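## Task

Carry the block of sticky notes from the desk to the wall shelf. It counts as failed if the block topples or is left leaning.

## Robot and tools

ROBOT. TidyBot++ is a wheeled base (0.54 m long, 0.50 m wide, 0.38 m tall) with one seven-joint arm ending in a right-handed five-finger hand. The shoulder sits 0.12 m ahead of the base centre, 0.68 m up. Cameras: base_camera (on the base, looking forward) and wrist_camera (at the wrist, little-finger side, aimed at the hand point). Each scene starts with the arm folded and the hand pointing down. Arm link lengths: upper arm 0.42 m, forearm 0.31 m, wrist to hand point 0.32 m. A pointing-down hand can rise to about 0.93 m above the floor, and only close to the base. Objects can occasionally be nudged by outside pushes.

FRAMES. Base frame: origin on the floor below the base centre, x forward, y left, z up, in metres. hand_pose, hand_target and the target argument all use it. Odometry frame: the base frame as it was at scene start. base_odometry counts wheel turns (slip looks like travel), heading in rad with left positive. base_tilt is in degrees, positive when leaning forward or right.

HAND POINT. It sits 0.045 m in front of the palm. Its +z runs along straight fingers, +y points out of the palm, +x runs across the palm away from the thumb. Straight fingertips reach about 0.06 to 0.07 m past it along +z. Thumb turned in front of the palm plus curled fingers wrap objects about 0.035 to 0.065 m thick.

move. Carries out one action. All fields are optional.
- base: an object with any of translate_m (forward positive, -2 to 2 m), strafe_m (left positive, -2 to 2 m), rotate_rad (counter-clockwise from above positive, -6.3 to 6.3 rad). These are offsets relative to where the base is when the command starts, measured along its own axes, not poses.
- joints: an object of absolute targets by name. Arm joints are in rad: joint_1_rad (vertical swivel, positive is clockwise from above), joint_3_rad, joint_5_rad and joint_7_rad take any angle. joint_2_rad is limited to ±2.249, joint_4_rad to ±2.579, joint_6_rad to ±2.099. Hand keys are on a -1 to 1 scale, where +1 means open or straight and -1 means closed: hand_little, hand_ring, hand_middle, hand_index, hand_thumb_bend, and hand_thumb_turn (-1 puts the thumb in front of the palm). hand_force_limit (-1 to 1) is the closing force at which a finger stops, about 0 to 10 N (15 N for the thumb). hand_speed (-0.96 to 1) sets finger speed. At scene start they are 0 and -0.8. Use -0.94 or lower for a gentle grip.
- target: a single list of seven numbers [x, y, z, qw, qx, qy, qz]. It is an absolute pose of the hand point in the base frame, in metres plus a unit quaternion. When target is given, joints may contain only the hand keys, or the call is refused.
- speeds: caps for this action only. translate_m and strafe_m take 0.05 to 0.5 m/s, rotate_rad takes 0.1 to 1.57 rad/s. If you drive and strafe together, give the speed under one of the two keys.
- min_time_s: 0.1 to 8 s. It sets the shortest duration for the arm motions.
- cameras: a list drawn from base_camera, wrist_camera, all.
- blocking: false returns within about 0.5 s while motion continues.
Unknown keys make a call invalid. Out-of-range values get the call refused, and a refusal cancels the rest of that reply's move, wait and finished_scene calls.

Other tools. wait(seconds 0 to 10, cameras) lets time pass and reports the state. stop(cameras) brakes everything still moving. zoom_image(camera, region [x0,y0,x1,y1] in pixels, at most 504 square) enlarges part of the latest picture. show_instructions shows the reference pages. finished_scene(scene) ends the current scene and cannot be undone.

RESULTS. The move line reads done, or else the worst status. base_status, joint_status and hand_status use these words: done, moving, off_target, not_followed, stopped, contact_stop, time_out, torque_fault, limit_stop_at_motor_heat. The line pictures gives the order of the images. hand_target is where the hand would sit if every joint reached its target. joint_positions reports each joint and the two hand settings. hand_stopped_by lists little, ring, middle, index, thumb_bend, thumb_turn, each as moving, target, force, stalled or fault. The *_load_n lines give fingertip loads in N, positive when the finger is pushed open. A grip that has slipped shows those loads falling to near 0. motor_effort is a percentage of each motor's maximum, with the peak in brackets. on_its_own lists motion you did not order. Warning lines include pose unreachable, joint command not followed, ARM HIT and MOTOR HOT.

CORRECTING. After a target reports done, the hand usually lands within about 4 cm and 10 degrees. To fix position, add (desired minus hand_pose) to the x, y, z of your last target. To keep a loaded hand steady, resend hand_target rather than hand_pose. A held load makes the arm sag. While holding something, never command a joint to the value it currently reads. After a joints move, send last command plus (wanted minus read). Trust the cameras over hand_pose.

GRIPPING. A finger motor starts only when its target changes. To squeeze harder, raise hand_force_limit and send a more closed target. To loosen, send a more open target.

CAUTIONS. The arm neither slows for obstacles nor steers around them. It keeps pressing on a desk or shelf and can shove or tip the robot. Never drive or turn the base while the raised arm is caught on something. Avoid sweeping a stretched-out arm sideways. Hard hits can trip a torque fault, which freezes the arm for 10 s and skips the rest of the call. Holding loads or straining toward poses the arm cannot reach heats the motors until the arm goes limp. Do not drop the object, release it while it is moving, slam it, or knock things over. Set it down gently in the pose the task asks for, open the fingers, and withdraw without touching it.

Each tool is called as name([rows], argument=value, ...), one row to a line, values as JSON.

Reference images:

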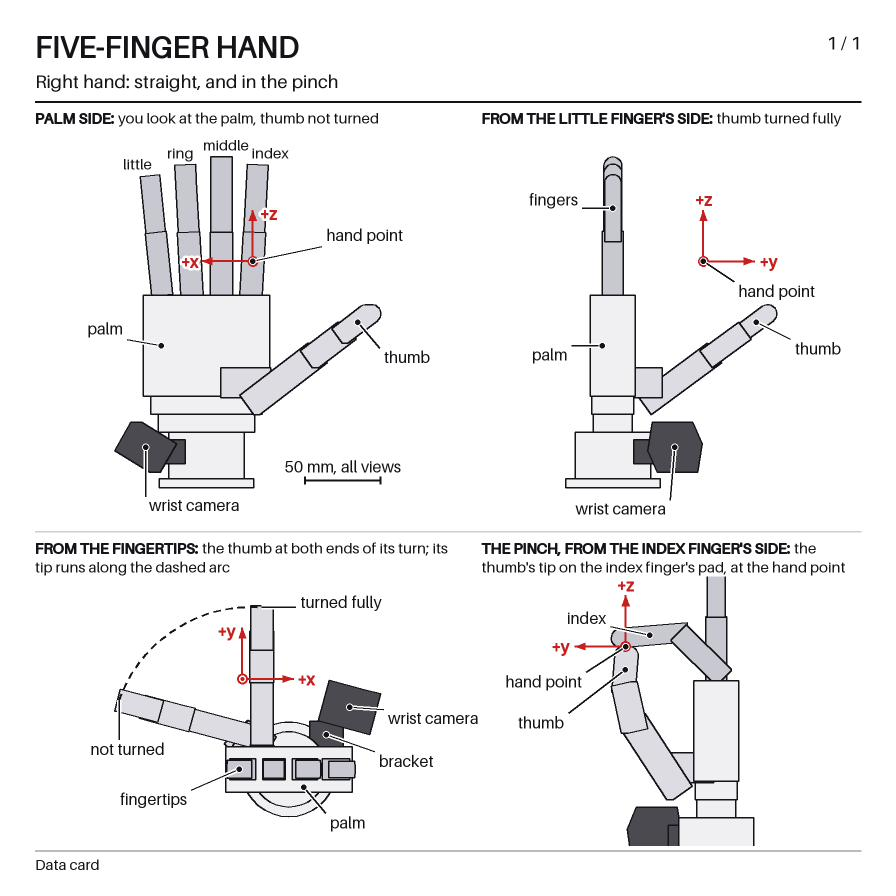

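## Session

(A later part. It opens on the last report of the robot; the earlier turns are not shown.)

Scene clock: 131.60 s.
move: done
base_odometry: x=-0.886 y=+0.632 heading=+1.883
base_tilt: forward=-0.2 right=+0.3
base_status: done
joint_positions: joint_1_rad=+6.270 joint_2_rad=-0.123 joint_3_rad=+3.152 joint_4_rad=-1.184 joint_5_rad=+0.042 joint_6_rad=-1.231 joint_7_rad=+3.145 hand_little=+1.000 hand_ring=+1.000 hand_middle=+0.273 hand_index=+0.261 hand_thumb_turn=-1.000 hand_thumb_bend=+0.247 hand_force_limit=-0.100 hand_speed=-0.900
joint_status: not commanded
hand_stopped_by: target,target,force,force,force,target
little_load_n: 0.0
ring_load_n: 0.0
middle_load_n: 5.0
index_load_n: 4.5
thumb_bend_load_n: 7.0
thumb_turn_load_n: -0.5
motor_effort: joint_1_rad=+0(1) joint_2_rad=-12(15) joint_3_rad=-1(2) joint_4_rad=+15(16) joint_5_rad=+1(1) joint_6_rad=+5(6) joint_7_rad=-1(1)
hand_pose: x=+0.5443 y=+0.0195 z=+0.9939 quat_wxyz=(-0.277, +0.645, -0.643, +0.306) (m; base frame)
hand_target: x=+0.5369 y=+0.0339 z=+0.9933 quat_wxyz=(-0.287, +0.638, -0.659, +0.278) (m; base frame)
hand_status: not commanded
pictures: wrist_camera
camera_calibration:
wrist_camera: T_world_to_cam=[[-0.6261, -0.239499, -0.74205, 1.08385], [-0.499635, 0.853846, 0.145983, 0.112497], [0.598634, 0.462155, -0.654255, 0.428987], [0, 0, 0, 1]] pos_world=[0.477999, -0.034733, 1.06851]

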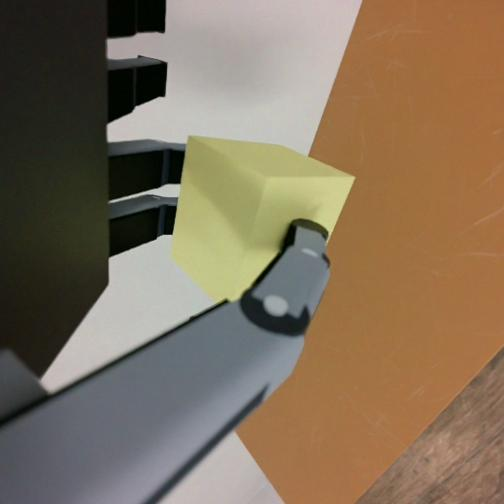

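move(joints={"joint_2_rad": -0.208, "joint_4_rad": -1.784, "joint_6_rad": -0.733}, min_time_s=3.5, cameras=["wrist_camera"])

Scene clock: 140.20 s.
move: done
base_odometry: x=-0.886 y=+0.632 heading=+1.883
base_tilt: forward=-0.3 right=+0.3
base_status: not commanded
joint_positions: joint_1_rad=+6.270 joint_2_rad=-0.186 joint_3_rad=+3.152 joint_4_rad=-1.762 joint_5_rad=+0.042 joint_6_rad=-0.775 joint_7_rad=+3.145 hand_little=+1.000 hand_ring=+1.000 hand_middle=+0.273 hand_index=+0.261 hand_thumb_turn=-1.000 hand_thumb_bend=+0.247 hand_force_limit=-0.100 hand_speed=-0.900
joint_status: all done
hand_stopped_by: target,target,force,force,force,target
little_load_n: 0.0
ring_load_n: 0.0
middle_load_n: 5.0
index_load_n: 4.5
thumb_bend_load_n: 7.0
thumb_turn_load_n: -0.5
motor_effort: joint_1_rad=+0(1) joint_2_rad=-12(14) joint_3_rad=+0(2) joint_4_rad=+17(18) joint_5_rad=+1(2) joint_6_rad=+5(6) joint_7_rad=-1(1)
hand_pose: x=+0.5421 y=+0.0220 z=+0.8233 quat_wxyz=(-0.259, +0.660, -0.644, +0.285) (m; base frame)
hand_target: x=+0.5449 y=+0.0339 z=+0.8313 quat_wxyz=(-0.290, +0.636, -0.657, +0.281) (m; base frame)
hand_status: not commanded
pictures: wrist_camera
camera_calibration:
wrist_camera: T_world_to_cam=[[-0.664254, -0.254752, -0.702758, 0.945077], [-0.506134, 0.845121, 0.172044, 0.116475], [0.550087, 0.46997, -0.690313, 0.373398], [0, 0, 0, 1]] pos_world=[0.481321, -0.0331607, 0.901883]

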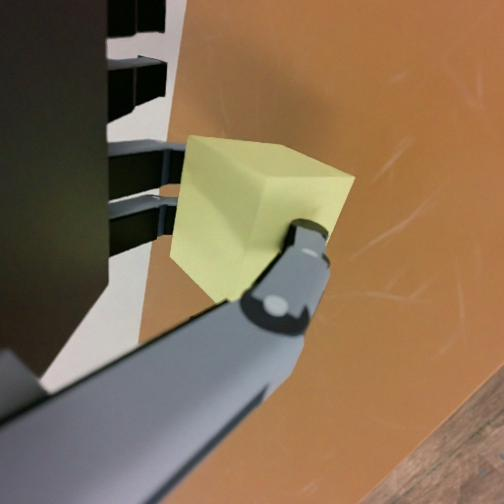

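move(joints={"joint_2_rad": -0.21, "joint_4_rad": -1.839, "joint_6_rad": -0.681}, min_time_s=1.2)

move(joints={"joint_2_rad": -0.21, "joint_4_rad": -1.872, "joint_6_rad": -0.651}, min_time_s=1)

move(joints={"joint_2_rad": -0.21, "joint_4_rad": -1.888, "joint_6_rad": -0.635}, min_time_s=1)

Scene clock: 144.07 s.
move: done
base_odometry: x=-0.886 y=+0.632 heading=+1.883
base_tilt: forward=-0.2 right=+0.3
base_status: not commanded
joint_positions: joint_1_rad=+6.270 joint_2_rad=-0.188 joint_3_rad=+3.152 joint_4_rad=-1.814 joint_5_rad=+0.042 joint_6_rad=-0.723 joint_7_rad=+3.145 hand_little=+1.000 hand_ring=+1.000 hand_middle=+0.273 hand_index=+0.261 hand_thumb_turn=-1.000 hand_thumb_bend=+0.247 hand_force_limit=-0.100 hand_speed=-0.900
joint_status: all done
hand_stopped_by: target,target,force,force,force,target
little_load_n: 0.0
ring_load_n: 0.0
middle_load_n: 5.0
index_load_n: 4.5
thumb_bend_load_n: 7.0
thumb_turn_load_n: -0.5
motor_effort: joint_1_rad=+0(1) joint_2_rad=-12(13) joint_3_rad=-1(2) joint_4_rad=+17(18) joint_5_rad=+1(1) joint_6_rad=+5(6) joint_7_rad=-1(1)
hand_pose: x=+0.5411 y=+0.0224 z=+0.8074 quat_wxyz=(-0.260, +0.661, -0.644, +0.285) (m; base frame)
hand_target: x=+0.5433 y=+0.0339 z=+0.8143 quat_wxyz=(-0.290, +0.636, -0.657, +0.281) (m; base frame)
hand_status: not commanded
pictures: none

Scene clock: 145.37 s.
move: done
base_odometry: x=-0.886 y=+0.632 heading=+1.883
base_tilt: forward=-0.2 right=+0.4
base_status: not commanded
joint_positions: joint_1_rad=+6.270 joint_2_rad=-0.188 joint_3_rad=+3.152 joint_4_rad=-1.847 joint_5_rad=+0.042 joint_6_rad=-0.693 joint_7_rad=+3.145 hand_little=+1.000 hand_ring=+1.000 hand_middle=+0.273 hand_index=+0.261 hand_thumb_turn=-1.000 hand_thumb_bend=+0.247 hand_force_limit=-0.100 hand_speed=-0.900
joint_status: all done
hand_stopped_by: target,target,force,force,force,target
little_load_n: 0.0
ring_load_n: 0.0
middle_load_n: 4.5
index_load_n: 4.5
thumb_bend_load_n: 7.0
thumb_turn_load_n: -0.5
motor_effort: joint_1_rad=+0(1) joint_2_rad=-11(12) joint_3_rad=-1(2) joint_4_rad=+17(18) joint_5_rad=+1(2) joint_6_rad=+5(6) joint_7_rad=-1(1)
hand_pose: x=+0.5396 y=+0.0227 z=+0.7968 quat_wxyz=(-0.259, +0.662, -0.644, +0.284) (m; base frame)
hand_target: x=+0.5417 y=+0.0339 z=+0.8034 quat_wxyz=(-0.289, +0.637, -0.658, +0.280) (m; base frame)
hand_status: not commanded
pictures: none

Scene clock: 146.67 s.
move: done
base_odometry: x=-0.886 y=+0.632 heading=+1.883
base_tilt: forward=-0.3 right=+0.3
base_status: not commanded
joint_positions: joint_1_rad=+6.270 joint_2_rad=-0.188 joint_3_rad=+3.152 joint_4_rad=-1.863 joint_5_rad=+0.042 joint_6_rad=-0.677 joint_7_rad=+3.145 hand_little=+1.000 hand_ring=+1.000 hand_middle=+0.273 hand_index=+0.261 hand_thumb_turn=-1.000 hand_thumb_bend=+0.247 hand_force_limit=-0.100 hand_speed=-0.900
joint_status: all done
hand_stopped_by: target,target,force,force,force,target
little_load_n: 0.0
ring_load_n: 0.0
middle_load_n: 5.0
index_load_n: 4.5
thumb_bend_load_n: 7.0
thumb_turn_load_n: -0.5
motor_effort: joint_1_rad=+0(1) joint_2_rad=-12(13) joint_3_rad=-1(2) joint_4_rad=+17(18) joint_5_rad=+1(1) joint_6_rad=+4(6) joint_7_rad=-1(1)
hand_pose: x=+0.5393 y=+0.0228 z=+0.7920 quat_wxyz=(-0.260, +0.662, -0.643, +0.284) (m; base frame)
hand_target: x=+0.5412 y=+0.0339 z=+0.7984 quat_wxyz=(-0.289, +0.637, -0.658, +0.280) (m; base frame)
hand_status: not commanded
pictures: none

move(joints={"joint_2_rad": -0.21, "joint_4_rad": -1.897, "joint_6_rad": -0.630}, min_time_s=0.8)

move(joints={"joint_2_rad": -0.21, "joint_4_rad": -1.906, "joint_6_rad": -0.621}, min_time_s=0.8, cameras=["wrist_camera"])

Scene clock: 149.90 s.
move: done
base_odometry: x=-0.886 y=+0.632 heading=+1.883
base_tilt: forward=-0.2 right=+0.3
base_status: not commanded
joint_positions: joint_1_rad=+6.270 joint_2_rad=-0.188 joint_3_rad=+3.152 joint_4_rad=-1.872 joint_5_rad=+0.042 joint_6_rad=-0.672 joint_7_rad=+3.145 hand_little=+1.000 hand_ring=+1.000 hand_middle=+0.273 hand_index=+0.261 hand_thumb_turn=-1.000 hand_thumb_bend=+0.247 hand_force_limit=-0.100 hand_speed=-0.900
joint_status: all done
hand_stopped_by: target,target,force,force,force,target
little_load_n: 0.0
ring_load_n: 0.0
middle_load_n: 5.0
index_load_n: 4.5
thumb_bend_load_n: 7.0
thumb_turn_load_n: -0.5
motor_effort: joint_1_rad=+0(1) joint_2_rad=-11(12) joint_3_rad=-1(2) joint_4_rad=+17(17) joint_5_rad=+1(2) joint_6_rad=+5(6) joint_7_rad=-1(1)
hand_pose: x=+0.5379 y=+0.0229 z=+0.7885 quat_wxyz=(-0.258, +0.662, -0.644, +0.283) (m; base frame)
hand_target: x=+0.5399 y=+0.0339 z=+0.7948 quat_wxyz=(-0.288, +0.637, -0.658, +0.279) (m; base frame)
hand_status: not commanded
pictures: none

Scene clock: 150.97 s.
move: done
base_odometry: x=-0.886 y=+0.632 heading=+1.883
base_tilt: forward=-0.3 right=+0.3
base_status: not commanded
joint_positions: joint_1_rad=+6.270 joint_2_rad=-0.188 joint_3_rad=+3.152 joint_4_rad=-1.880 joint_5_rad=+0.042 joint_6_rad=-0.663 joint_7_rad=+3.145 hand_little=+1.000 hand_ring=+1.000 hand_middle=+0.273 hand_index=+0.261 hand_thumb_turn=-1.000 hand_thumb_bend=+0.247 hand_force_limit=-0.100 hand_speed=-0.900
joint_status: all done
hand_stopped_by: target,target,force,force,force,target
little_load_n: 0.0
ring_load_n: 0.0
middle_load_n: 5.0
index_load_n: 4.5
thumb_bend_load_n: 7.0
thumb_turn_load_n: -0.5
motor_effort: joint_1_rad=+0(1) joint_2_rad=-11(13) joint_3_rad=-2(2) joint_4_rad=+17(18) joint_5_rad=+1(2) joint_6_rad=+5(6) joint_7_rad=-1(1)
hand_pose: x=+0.5378 y=+0.0230 z=+0.7862 quat_wxyz=(-0.259, +0.662, -0.643, +0.284) (m; base frame)
hand_target: x=+0.5395 y=+0.0339 z=+0.7920 quat_wxyz=(-0.288, +0.637, -0.658, +0.279) (m; base frame)
hand_status: not commanded
pictures: wrist_camera
camera_calibration:
wrist_camera: T_world_to_cam=[[-0.665489, -0.257668, -0.700522, 0.915357], [-0.509497, 0.842684, 0.174059, 0.120162], [0.545469, 0.472748, -0.692078, 0.353391], [0, 0, 0, 1]] pos_world=[0.477618, -0.0324659, 0.864887]

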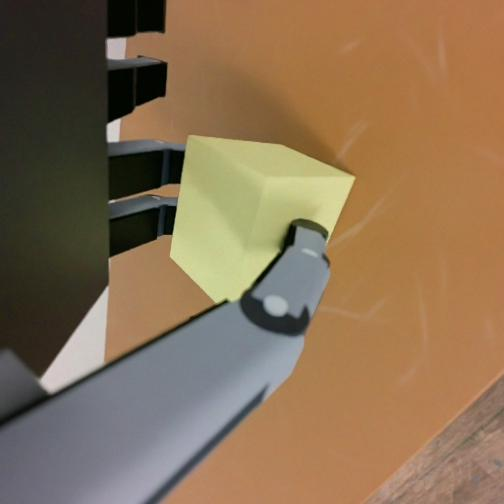

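move(joints={"joint_2_rad": -0.21, "joint_4_rad": -1.914, "joint_6_rad": -0.615}, min_time_s=0.8)

move(joints={"joint_2_rad": -0.21, "joint_4_rad": -1.922, "joint_6_rad": -0.607}, min_time_s=0.8)

Scene clock: 153.87 s.
move: done
base_odometry: x=-0.886 y=+0.632 heading=+1.883
base_tilt: forward=-0.2 right=+0.3
base_status: not commanded
joint_positions: joint_1_rad=+6.270 joint_2_rad=-0.191 joint_3_rad=+3.152 joint_4_rad=-1.886 joint_5_rad=+0.042 joint_6_rad=-0.655 joint_7_rad=+3.145 hand_little=+1.000 hand_ring=+1.000 hand_middle=+0.273 hand_index=+0.261 hand_thumb_turn=-1.000 hand_thumb_bend=+0.247 hand_force_limit=-0.100 hand_speed=-0.900
joint_status: all done
hand_stopped_by: target,target,force,force,force,target
little_load_n: 0.0
ring_load_n: 0.0
middle_load_n: 5.0
index_load_n: 4.5
thumb_bend_load_n: 7.0
thumb_turn_load_n: -0.5
motor_effort: joint_1_rad=+0(1) joint_2_rad=-11(12) joint_3_rad=-1(2) joint_4_rad=+16(17) joint_5_rad=+1(1) joint_6_rad=+5(6) joint_7_rad=-1(1)
hand_pose: x=+0.5379 y=+0.0231 z=+0.7860 quat_wxyz=(-0.260, +0.662, -0.643, +0.285) (m; base frame)
hand_target: x=+0.5387 y=+0.0339 z=+0.7891 quat_wxyz=(-0.287, +0.638, -0.658, +0.278) (m; base frame)
hand_status: not commanded
pictures: none

Scene clock: 154.97 s.
move: done
base_odometry: x=-0.886 y=+0.632 heading=+1.883
base_tilt: forward=-0.2 right=+0.3
base_status: not commanded
joint_positions: joint_1_rad=+6.270 joint_2_rad=-0.194 joint_3_rad=+3.152 joint_4_rad=-1.892 joint_5_rad=+0.042 joint_6_rad=-0.645 joint_7_rad=+3.145 hand_little=+1.000 hand_ring=+1.000 hand_middle=+0.273 hand_index=+0.261 hand_thumb_turn=-1.000 hand_thumb_bend=+0.247 hand_force_limit=-0.100 hand_speed=-0.900
joint_status: all done
hand_stopped_by: target,target,force,force,force,target
little_load_n: 0.0
ring_load_n: 0.0
middle_load_n: 4.5
index_load_n: 4.5
thumb_bend_load_n: 7.0
thumb_turn_load_n: -1.0
motor_effort: joint_1_rad=-1(1) joint_2_rad=-10(11) joint_3_rad=-2(2) joint_4_rad=+16(17) joint_5_rad=+1(1) joint_6_rad=+4(5) joint_7_rad=-1(1)
hand_pose: x=+0.5383 y=+0.0231 z=+0.7857 quat_wxyz=(-0.262, +0.661, -0.642, +0.287) (m; base frame)
hand_target: x=+0.5383 y=+0.0339 z=+0.7866 quat_wxyz=(-0.287, +0.638, -0.658, +0.278) (m; base frame)
hand_status: not commanded
pictures: none

Contact. Release gently.

move(joints={"hand_index": 0.35, "hand_middle": 0.36, "hand_thumb_bend": 0.33, "hand_speed": -0.88}, cameras=["wrist_camera"])

Scene clock: 157.10 s.
move: done
base_odometry: x=-0.886 y=+0.632 heading=+1.883
base_tilt: forward=-0.2 right=+0.3
base_status: not commanded
joint_positions: joint_1_rad=+6.270 joint_2_rad=-0.194 joint_3_rad=+3.152 joint_4_rad=-1.892 joint_5_rad=+0.042 joint_6_rad=-0.645 joint_7_rad=+3.145 hand_little=+1.000 hand_ring=+1.000 hand_middle=+0.360 hand_index=+0.350 hand_thumb_turn=-1.000 hand_thumb_bend=+0.330 hand_force_limit=-0.100 hand_speed=-0.880
joint_status: all done
hand_stopped_by: target,target,target,target,target,target
little_load_n: 0.0
ring_load_n: 0.0
middle_load_n: 0.0
index_load_n: 0.0
thumb_bend_load_n: 0.0
thumb_turn_load_n: 0.0
motor_effort: joint_1_rad=+0(1) joint_2_rad=-11(11) joint_3_rad=-1(2) joint_4_rad=+16(16) joint_5_rad=+1(1) joint_6_rad=+4(5) joint_7_rad=+0(1)
hand_pose: x=+0.5383 y=+0.0231 z=+0.7857 quat_wxyz=(-0.263, +0.661, -0.642, +0.287) (m; base frame)
hand_target: x=+0.5383 y=+0.0339 z=+0.7866 quat_wxyz=(-0.287, +0.638, -0.658, +0.278) (m; base frame)
hand_status: not commanded
pictures: wrist_camera
camera_calibration:
wrist_camera: T_world_to_cam=[[-0.657564, -0.257998, -0.707847, 0.916947], [-0.512015, 0.842257, 0.168655, 0.125983], [0.552676, 0.47333, -0.685936, 0.344003], [0, 0, 0, 1]] pos_world=[0.477334, -0.0323664, 0.863774]

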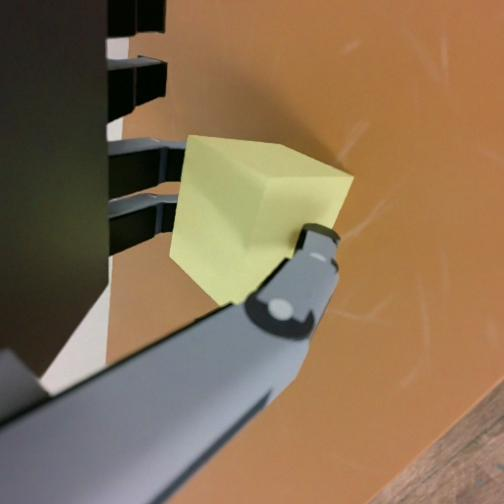

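move(joints={"hand_index": 1.0, "hand_middle": 1.0, "hand_thumb_bend": 1.0, "hand_speed": -0.6})

move(joints={"joint_2_rad": -0.185, "joint_4_rad": -1.62, "joint_6_rad": -0.92}, min_time_s=2, cameras=["wrist_camera"])

Scene clock: 165.07 s.
move: done
base_odometry: x=-0.886 y=+0.632 heading=+1.883
base_tilt: forward=-0.2 right=+0.4
base_status: not commanded
joint_positions: joint_1_rad=+6.270 joint_2_rad=-0.194 joint_3_rad=+3.152 joint_4_rad=-1.894 joint_5_rad=+0.042 joint_6_rad=-0.644 joint_7_rad=+3.145 hand_little=+1.000 hand_ring=+1.000 hand_middle=+1.000 hand_index=+1.000 hand_thumb_turn=-1.000 hand_thumb_bend=+1.000 hand_force_limit=-0.100 hand_speed=-0.600
joint_status: all done
hand_stopped_by: target,target,target,target,target,target
little_load_n: 0.0
ring_load_n: 0.0
middle_load_n: 0.0
index_load_n: 0.0
thumb_bend_load_n: 0.0
thumb_turn_load_n: 0.0
motor_effort: joint_1_rad=+0(1) joint_2_rad=-11(11) joint_3_rad=+0(2) joint_4_rad=+16(16) joint_5_rad=+1(1) joint_6_rad=+5(6) joint_7_rad=-1(1)
hand_pose: x=+0.5379 y=+0.0232 z=+0.7849 quat_wxyz=(-0.262, +0.661, -0.642, +0.287) (m; base frame)
hand_target: x=+0.5383 y=+0.0339 z=+0.7866 quat_wxyz=(-0.287, +0.638, -0.658, +0.278) (m; base frame)
hand_status: not commanded
pictures: none

Scene clock: 167.37 s.
move: done
base_odometry: x=-0.886 y=+0.632 heading=+1.883
base_tilt: forward=-0.2 right=+0.3
base_status: not commanded
joint_positions: joint_1_rad=+6.270 joint_2_rad=-0.194 joint_3_rad=+3.152 joint_4_rad=-1.632 joint_5_rad=+0.042 joint_6_rad=-0.873 joint_7_rad=+3.145 hand_little=+1.000 hand_ring=+1.000 hand_middle=+1.000 hand_index=+1.000 hand_thumb_turn=-1.000 hand_thumb_bend=+1.000 hand_force_limit=-0.100 hand_speed=-0.600
joint_status: all done
hand_stopped_by: target,target,target,target,target,target
little_load_n: -0.5
ring_load_n: 0.0
middle_load_n: 0.0
index_load_n: 0.0
thumb_bend_load_n: 0.0
thumb_turn_load_n: 0.0
motor_effort: joint_1_rad=+0(1) joint_2_rad=-11(12) joint_3_rad=-1(2) joint_4_rad=+16(18) joint_5_rad=+1(1) joint_6_rad=+5(6) joint_7_rad=-1(1)
hand_pose: x=+0.5469 y=+0.0212 z=+0.8736 quat_wxyz=(-0.271, +0.653, -0.641, +0.299) (m; base frame)
hand_target: x=+0.5393 y=+0.0339 z=+0.8686 quat_wxyz=(-0.275, +0.643, -0.663, +0.267) (m; base frame)
hand_status: not commanded
pictures: wrist_camera
camera_calibration:
wrist_camera: T_world_to_cam=[[-0.636873, -0.251654, -0.728741, 0.991076], [-0.509026, 0.847169, 0.152305, 0.129758], [0.579039, 0.467947, -0.667637, 0.370205], [0, 0, 0, 1]] pos_world=[0.482876, -0.0337552, 0.949637]

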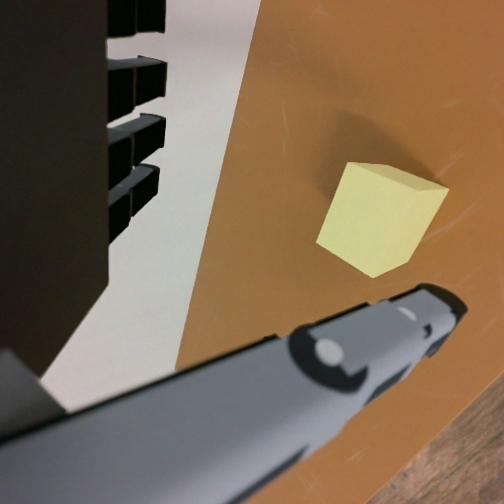

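move(joints={"joint_2_rad": -0.12, "joint_4_rad": -1.17, "joint_6_rad": -1.27}, min_time_s=1.5)

move(base={"translate_m": -0.35}, cameras=["wrist_camera"])

Scene clock: 170.97 s.
move: done
base_odometry: x=-0.886 y=+0.632 heading=+1.883
base_tilt: forward=-0.3 right=+0.3
base_status: not commanded
joint_positions: joint_1_rad=+6.270 joint_2_rad=-0.146 joint_3_rad=+3.152 joint_4_rad=-1.182 joint_5_rad=+0.042 joint_6_rad=-1.221 joint_7_rad=+3.145 hand_little=+1.000 hand_ring=+1.000 hand_middle=+1.000 hand_index=+1.000 hand_thumb_turn=-1.000 hand_thumb_bend=+1.000 hand_force_limit=-0.100 hand_speed=-0.600
joint_status: all done
hand_stopped_by: target,target,target,target,target,target
little_load_n: 0.0
ring_load_n: -0.5
middle_load_n: 0.0
index_load_n: 0.0
thumb_bend_load_n: 0.0
thumb_turn_load_n: 0.0
motor_effort: joint_1_rad=-1(1) joint_2_rad=-11(13) joint_3_rad=-1(2) joint_4_rad=+15(17) joint_5_rad=+1(2) joint_6_rad=+5(6) joint_7_rad=-1(1)
hand_pose: x=+0.5397 y=+0.0194 z=+1.0064 quat_wxyz=(-0.288, +0.640, -0.638, +0.317) (m; base frame)
hand_target: x=+0.5369 y=+0.0339 z=+0.9933 quat_wxyz=(-0.287, +0.638, -0.659, +0.278) (m; base frame)
hand_status: not commanded
pictures: none

Scene clock: 173.07 s.
move: done
base_odometry: x=-0.778 y=+0.299 heading=+1.883
base_tilt: forward=-0.2 right=+0.3
base_status: done
joint_positions: joint_1_rad=+6.270 joint_2_rad=-0.132 joint_3_rad=+3.151 joint_4_rad=-1.180 joint_5_rad=+0.042 joint_6_rad=-1.229 joint_7_rad=+3.145 hand_little=+1.000 hand_ring=+1.000 hand_middle=+1.000 hand_index=+1.000 hand_thumb_turn=-1.000 hand_thumb_bend=+1.000 hand_force_limit=-0.100 hand_speed=-0.600
joint_status: not commanded
hand_stopped_by: target,target,target,target,target,target
little_load_n: 0.0
ring_load_n: 0.0
middle_load_n: 0.0
index_load_n: 0.0
thumb_bend_load_n: 0.0
thumb_turn_load_n: 0.0
motor_effort: joint_1_rad=-1(2) joint_2_rad=-12(15) joint_3_rad=-1(3) joint_4_rad=+15(16) joint_5_rad=+1(2) joint_6_rad=+5(6) joint_7_rad=-1(1)
hand_pose: x=+0.5427 y=+0.0196 z=+1.0001 quat_wxyz=(-0.282, +0.643, -0.641, +0.311) (m; base frame)
hand_target: x=+0.5369 y=+0.0339 z=+0.9933 quat_wxyz=(-0.287, +0.638, -0.659, +0.278) (m; base frame)
hand_status: not commanded
pictures: wrist_camera
camera_calibration:
wrist_camera: T_world_to_cam=[[-0.614772, -0.239633, -0.75142, 1.09061], [-0.502079, 0.853653, 0.138538, 0.119564], [0.608253, 0.462442, -0.645117, 0.419542], [0, 0, 0, 1]] pos_world=[0.475321, -0.0347332, 1.0736]

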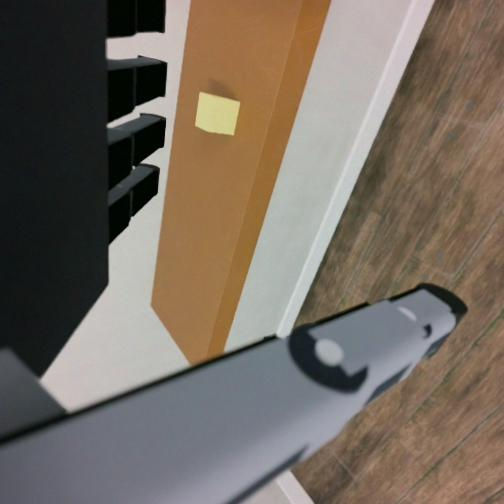

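finished_scene(scene=3)

The scene is finished: the task was done.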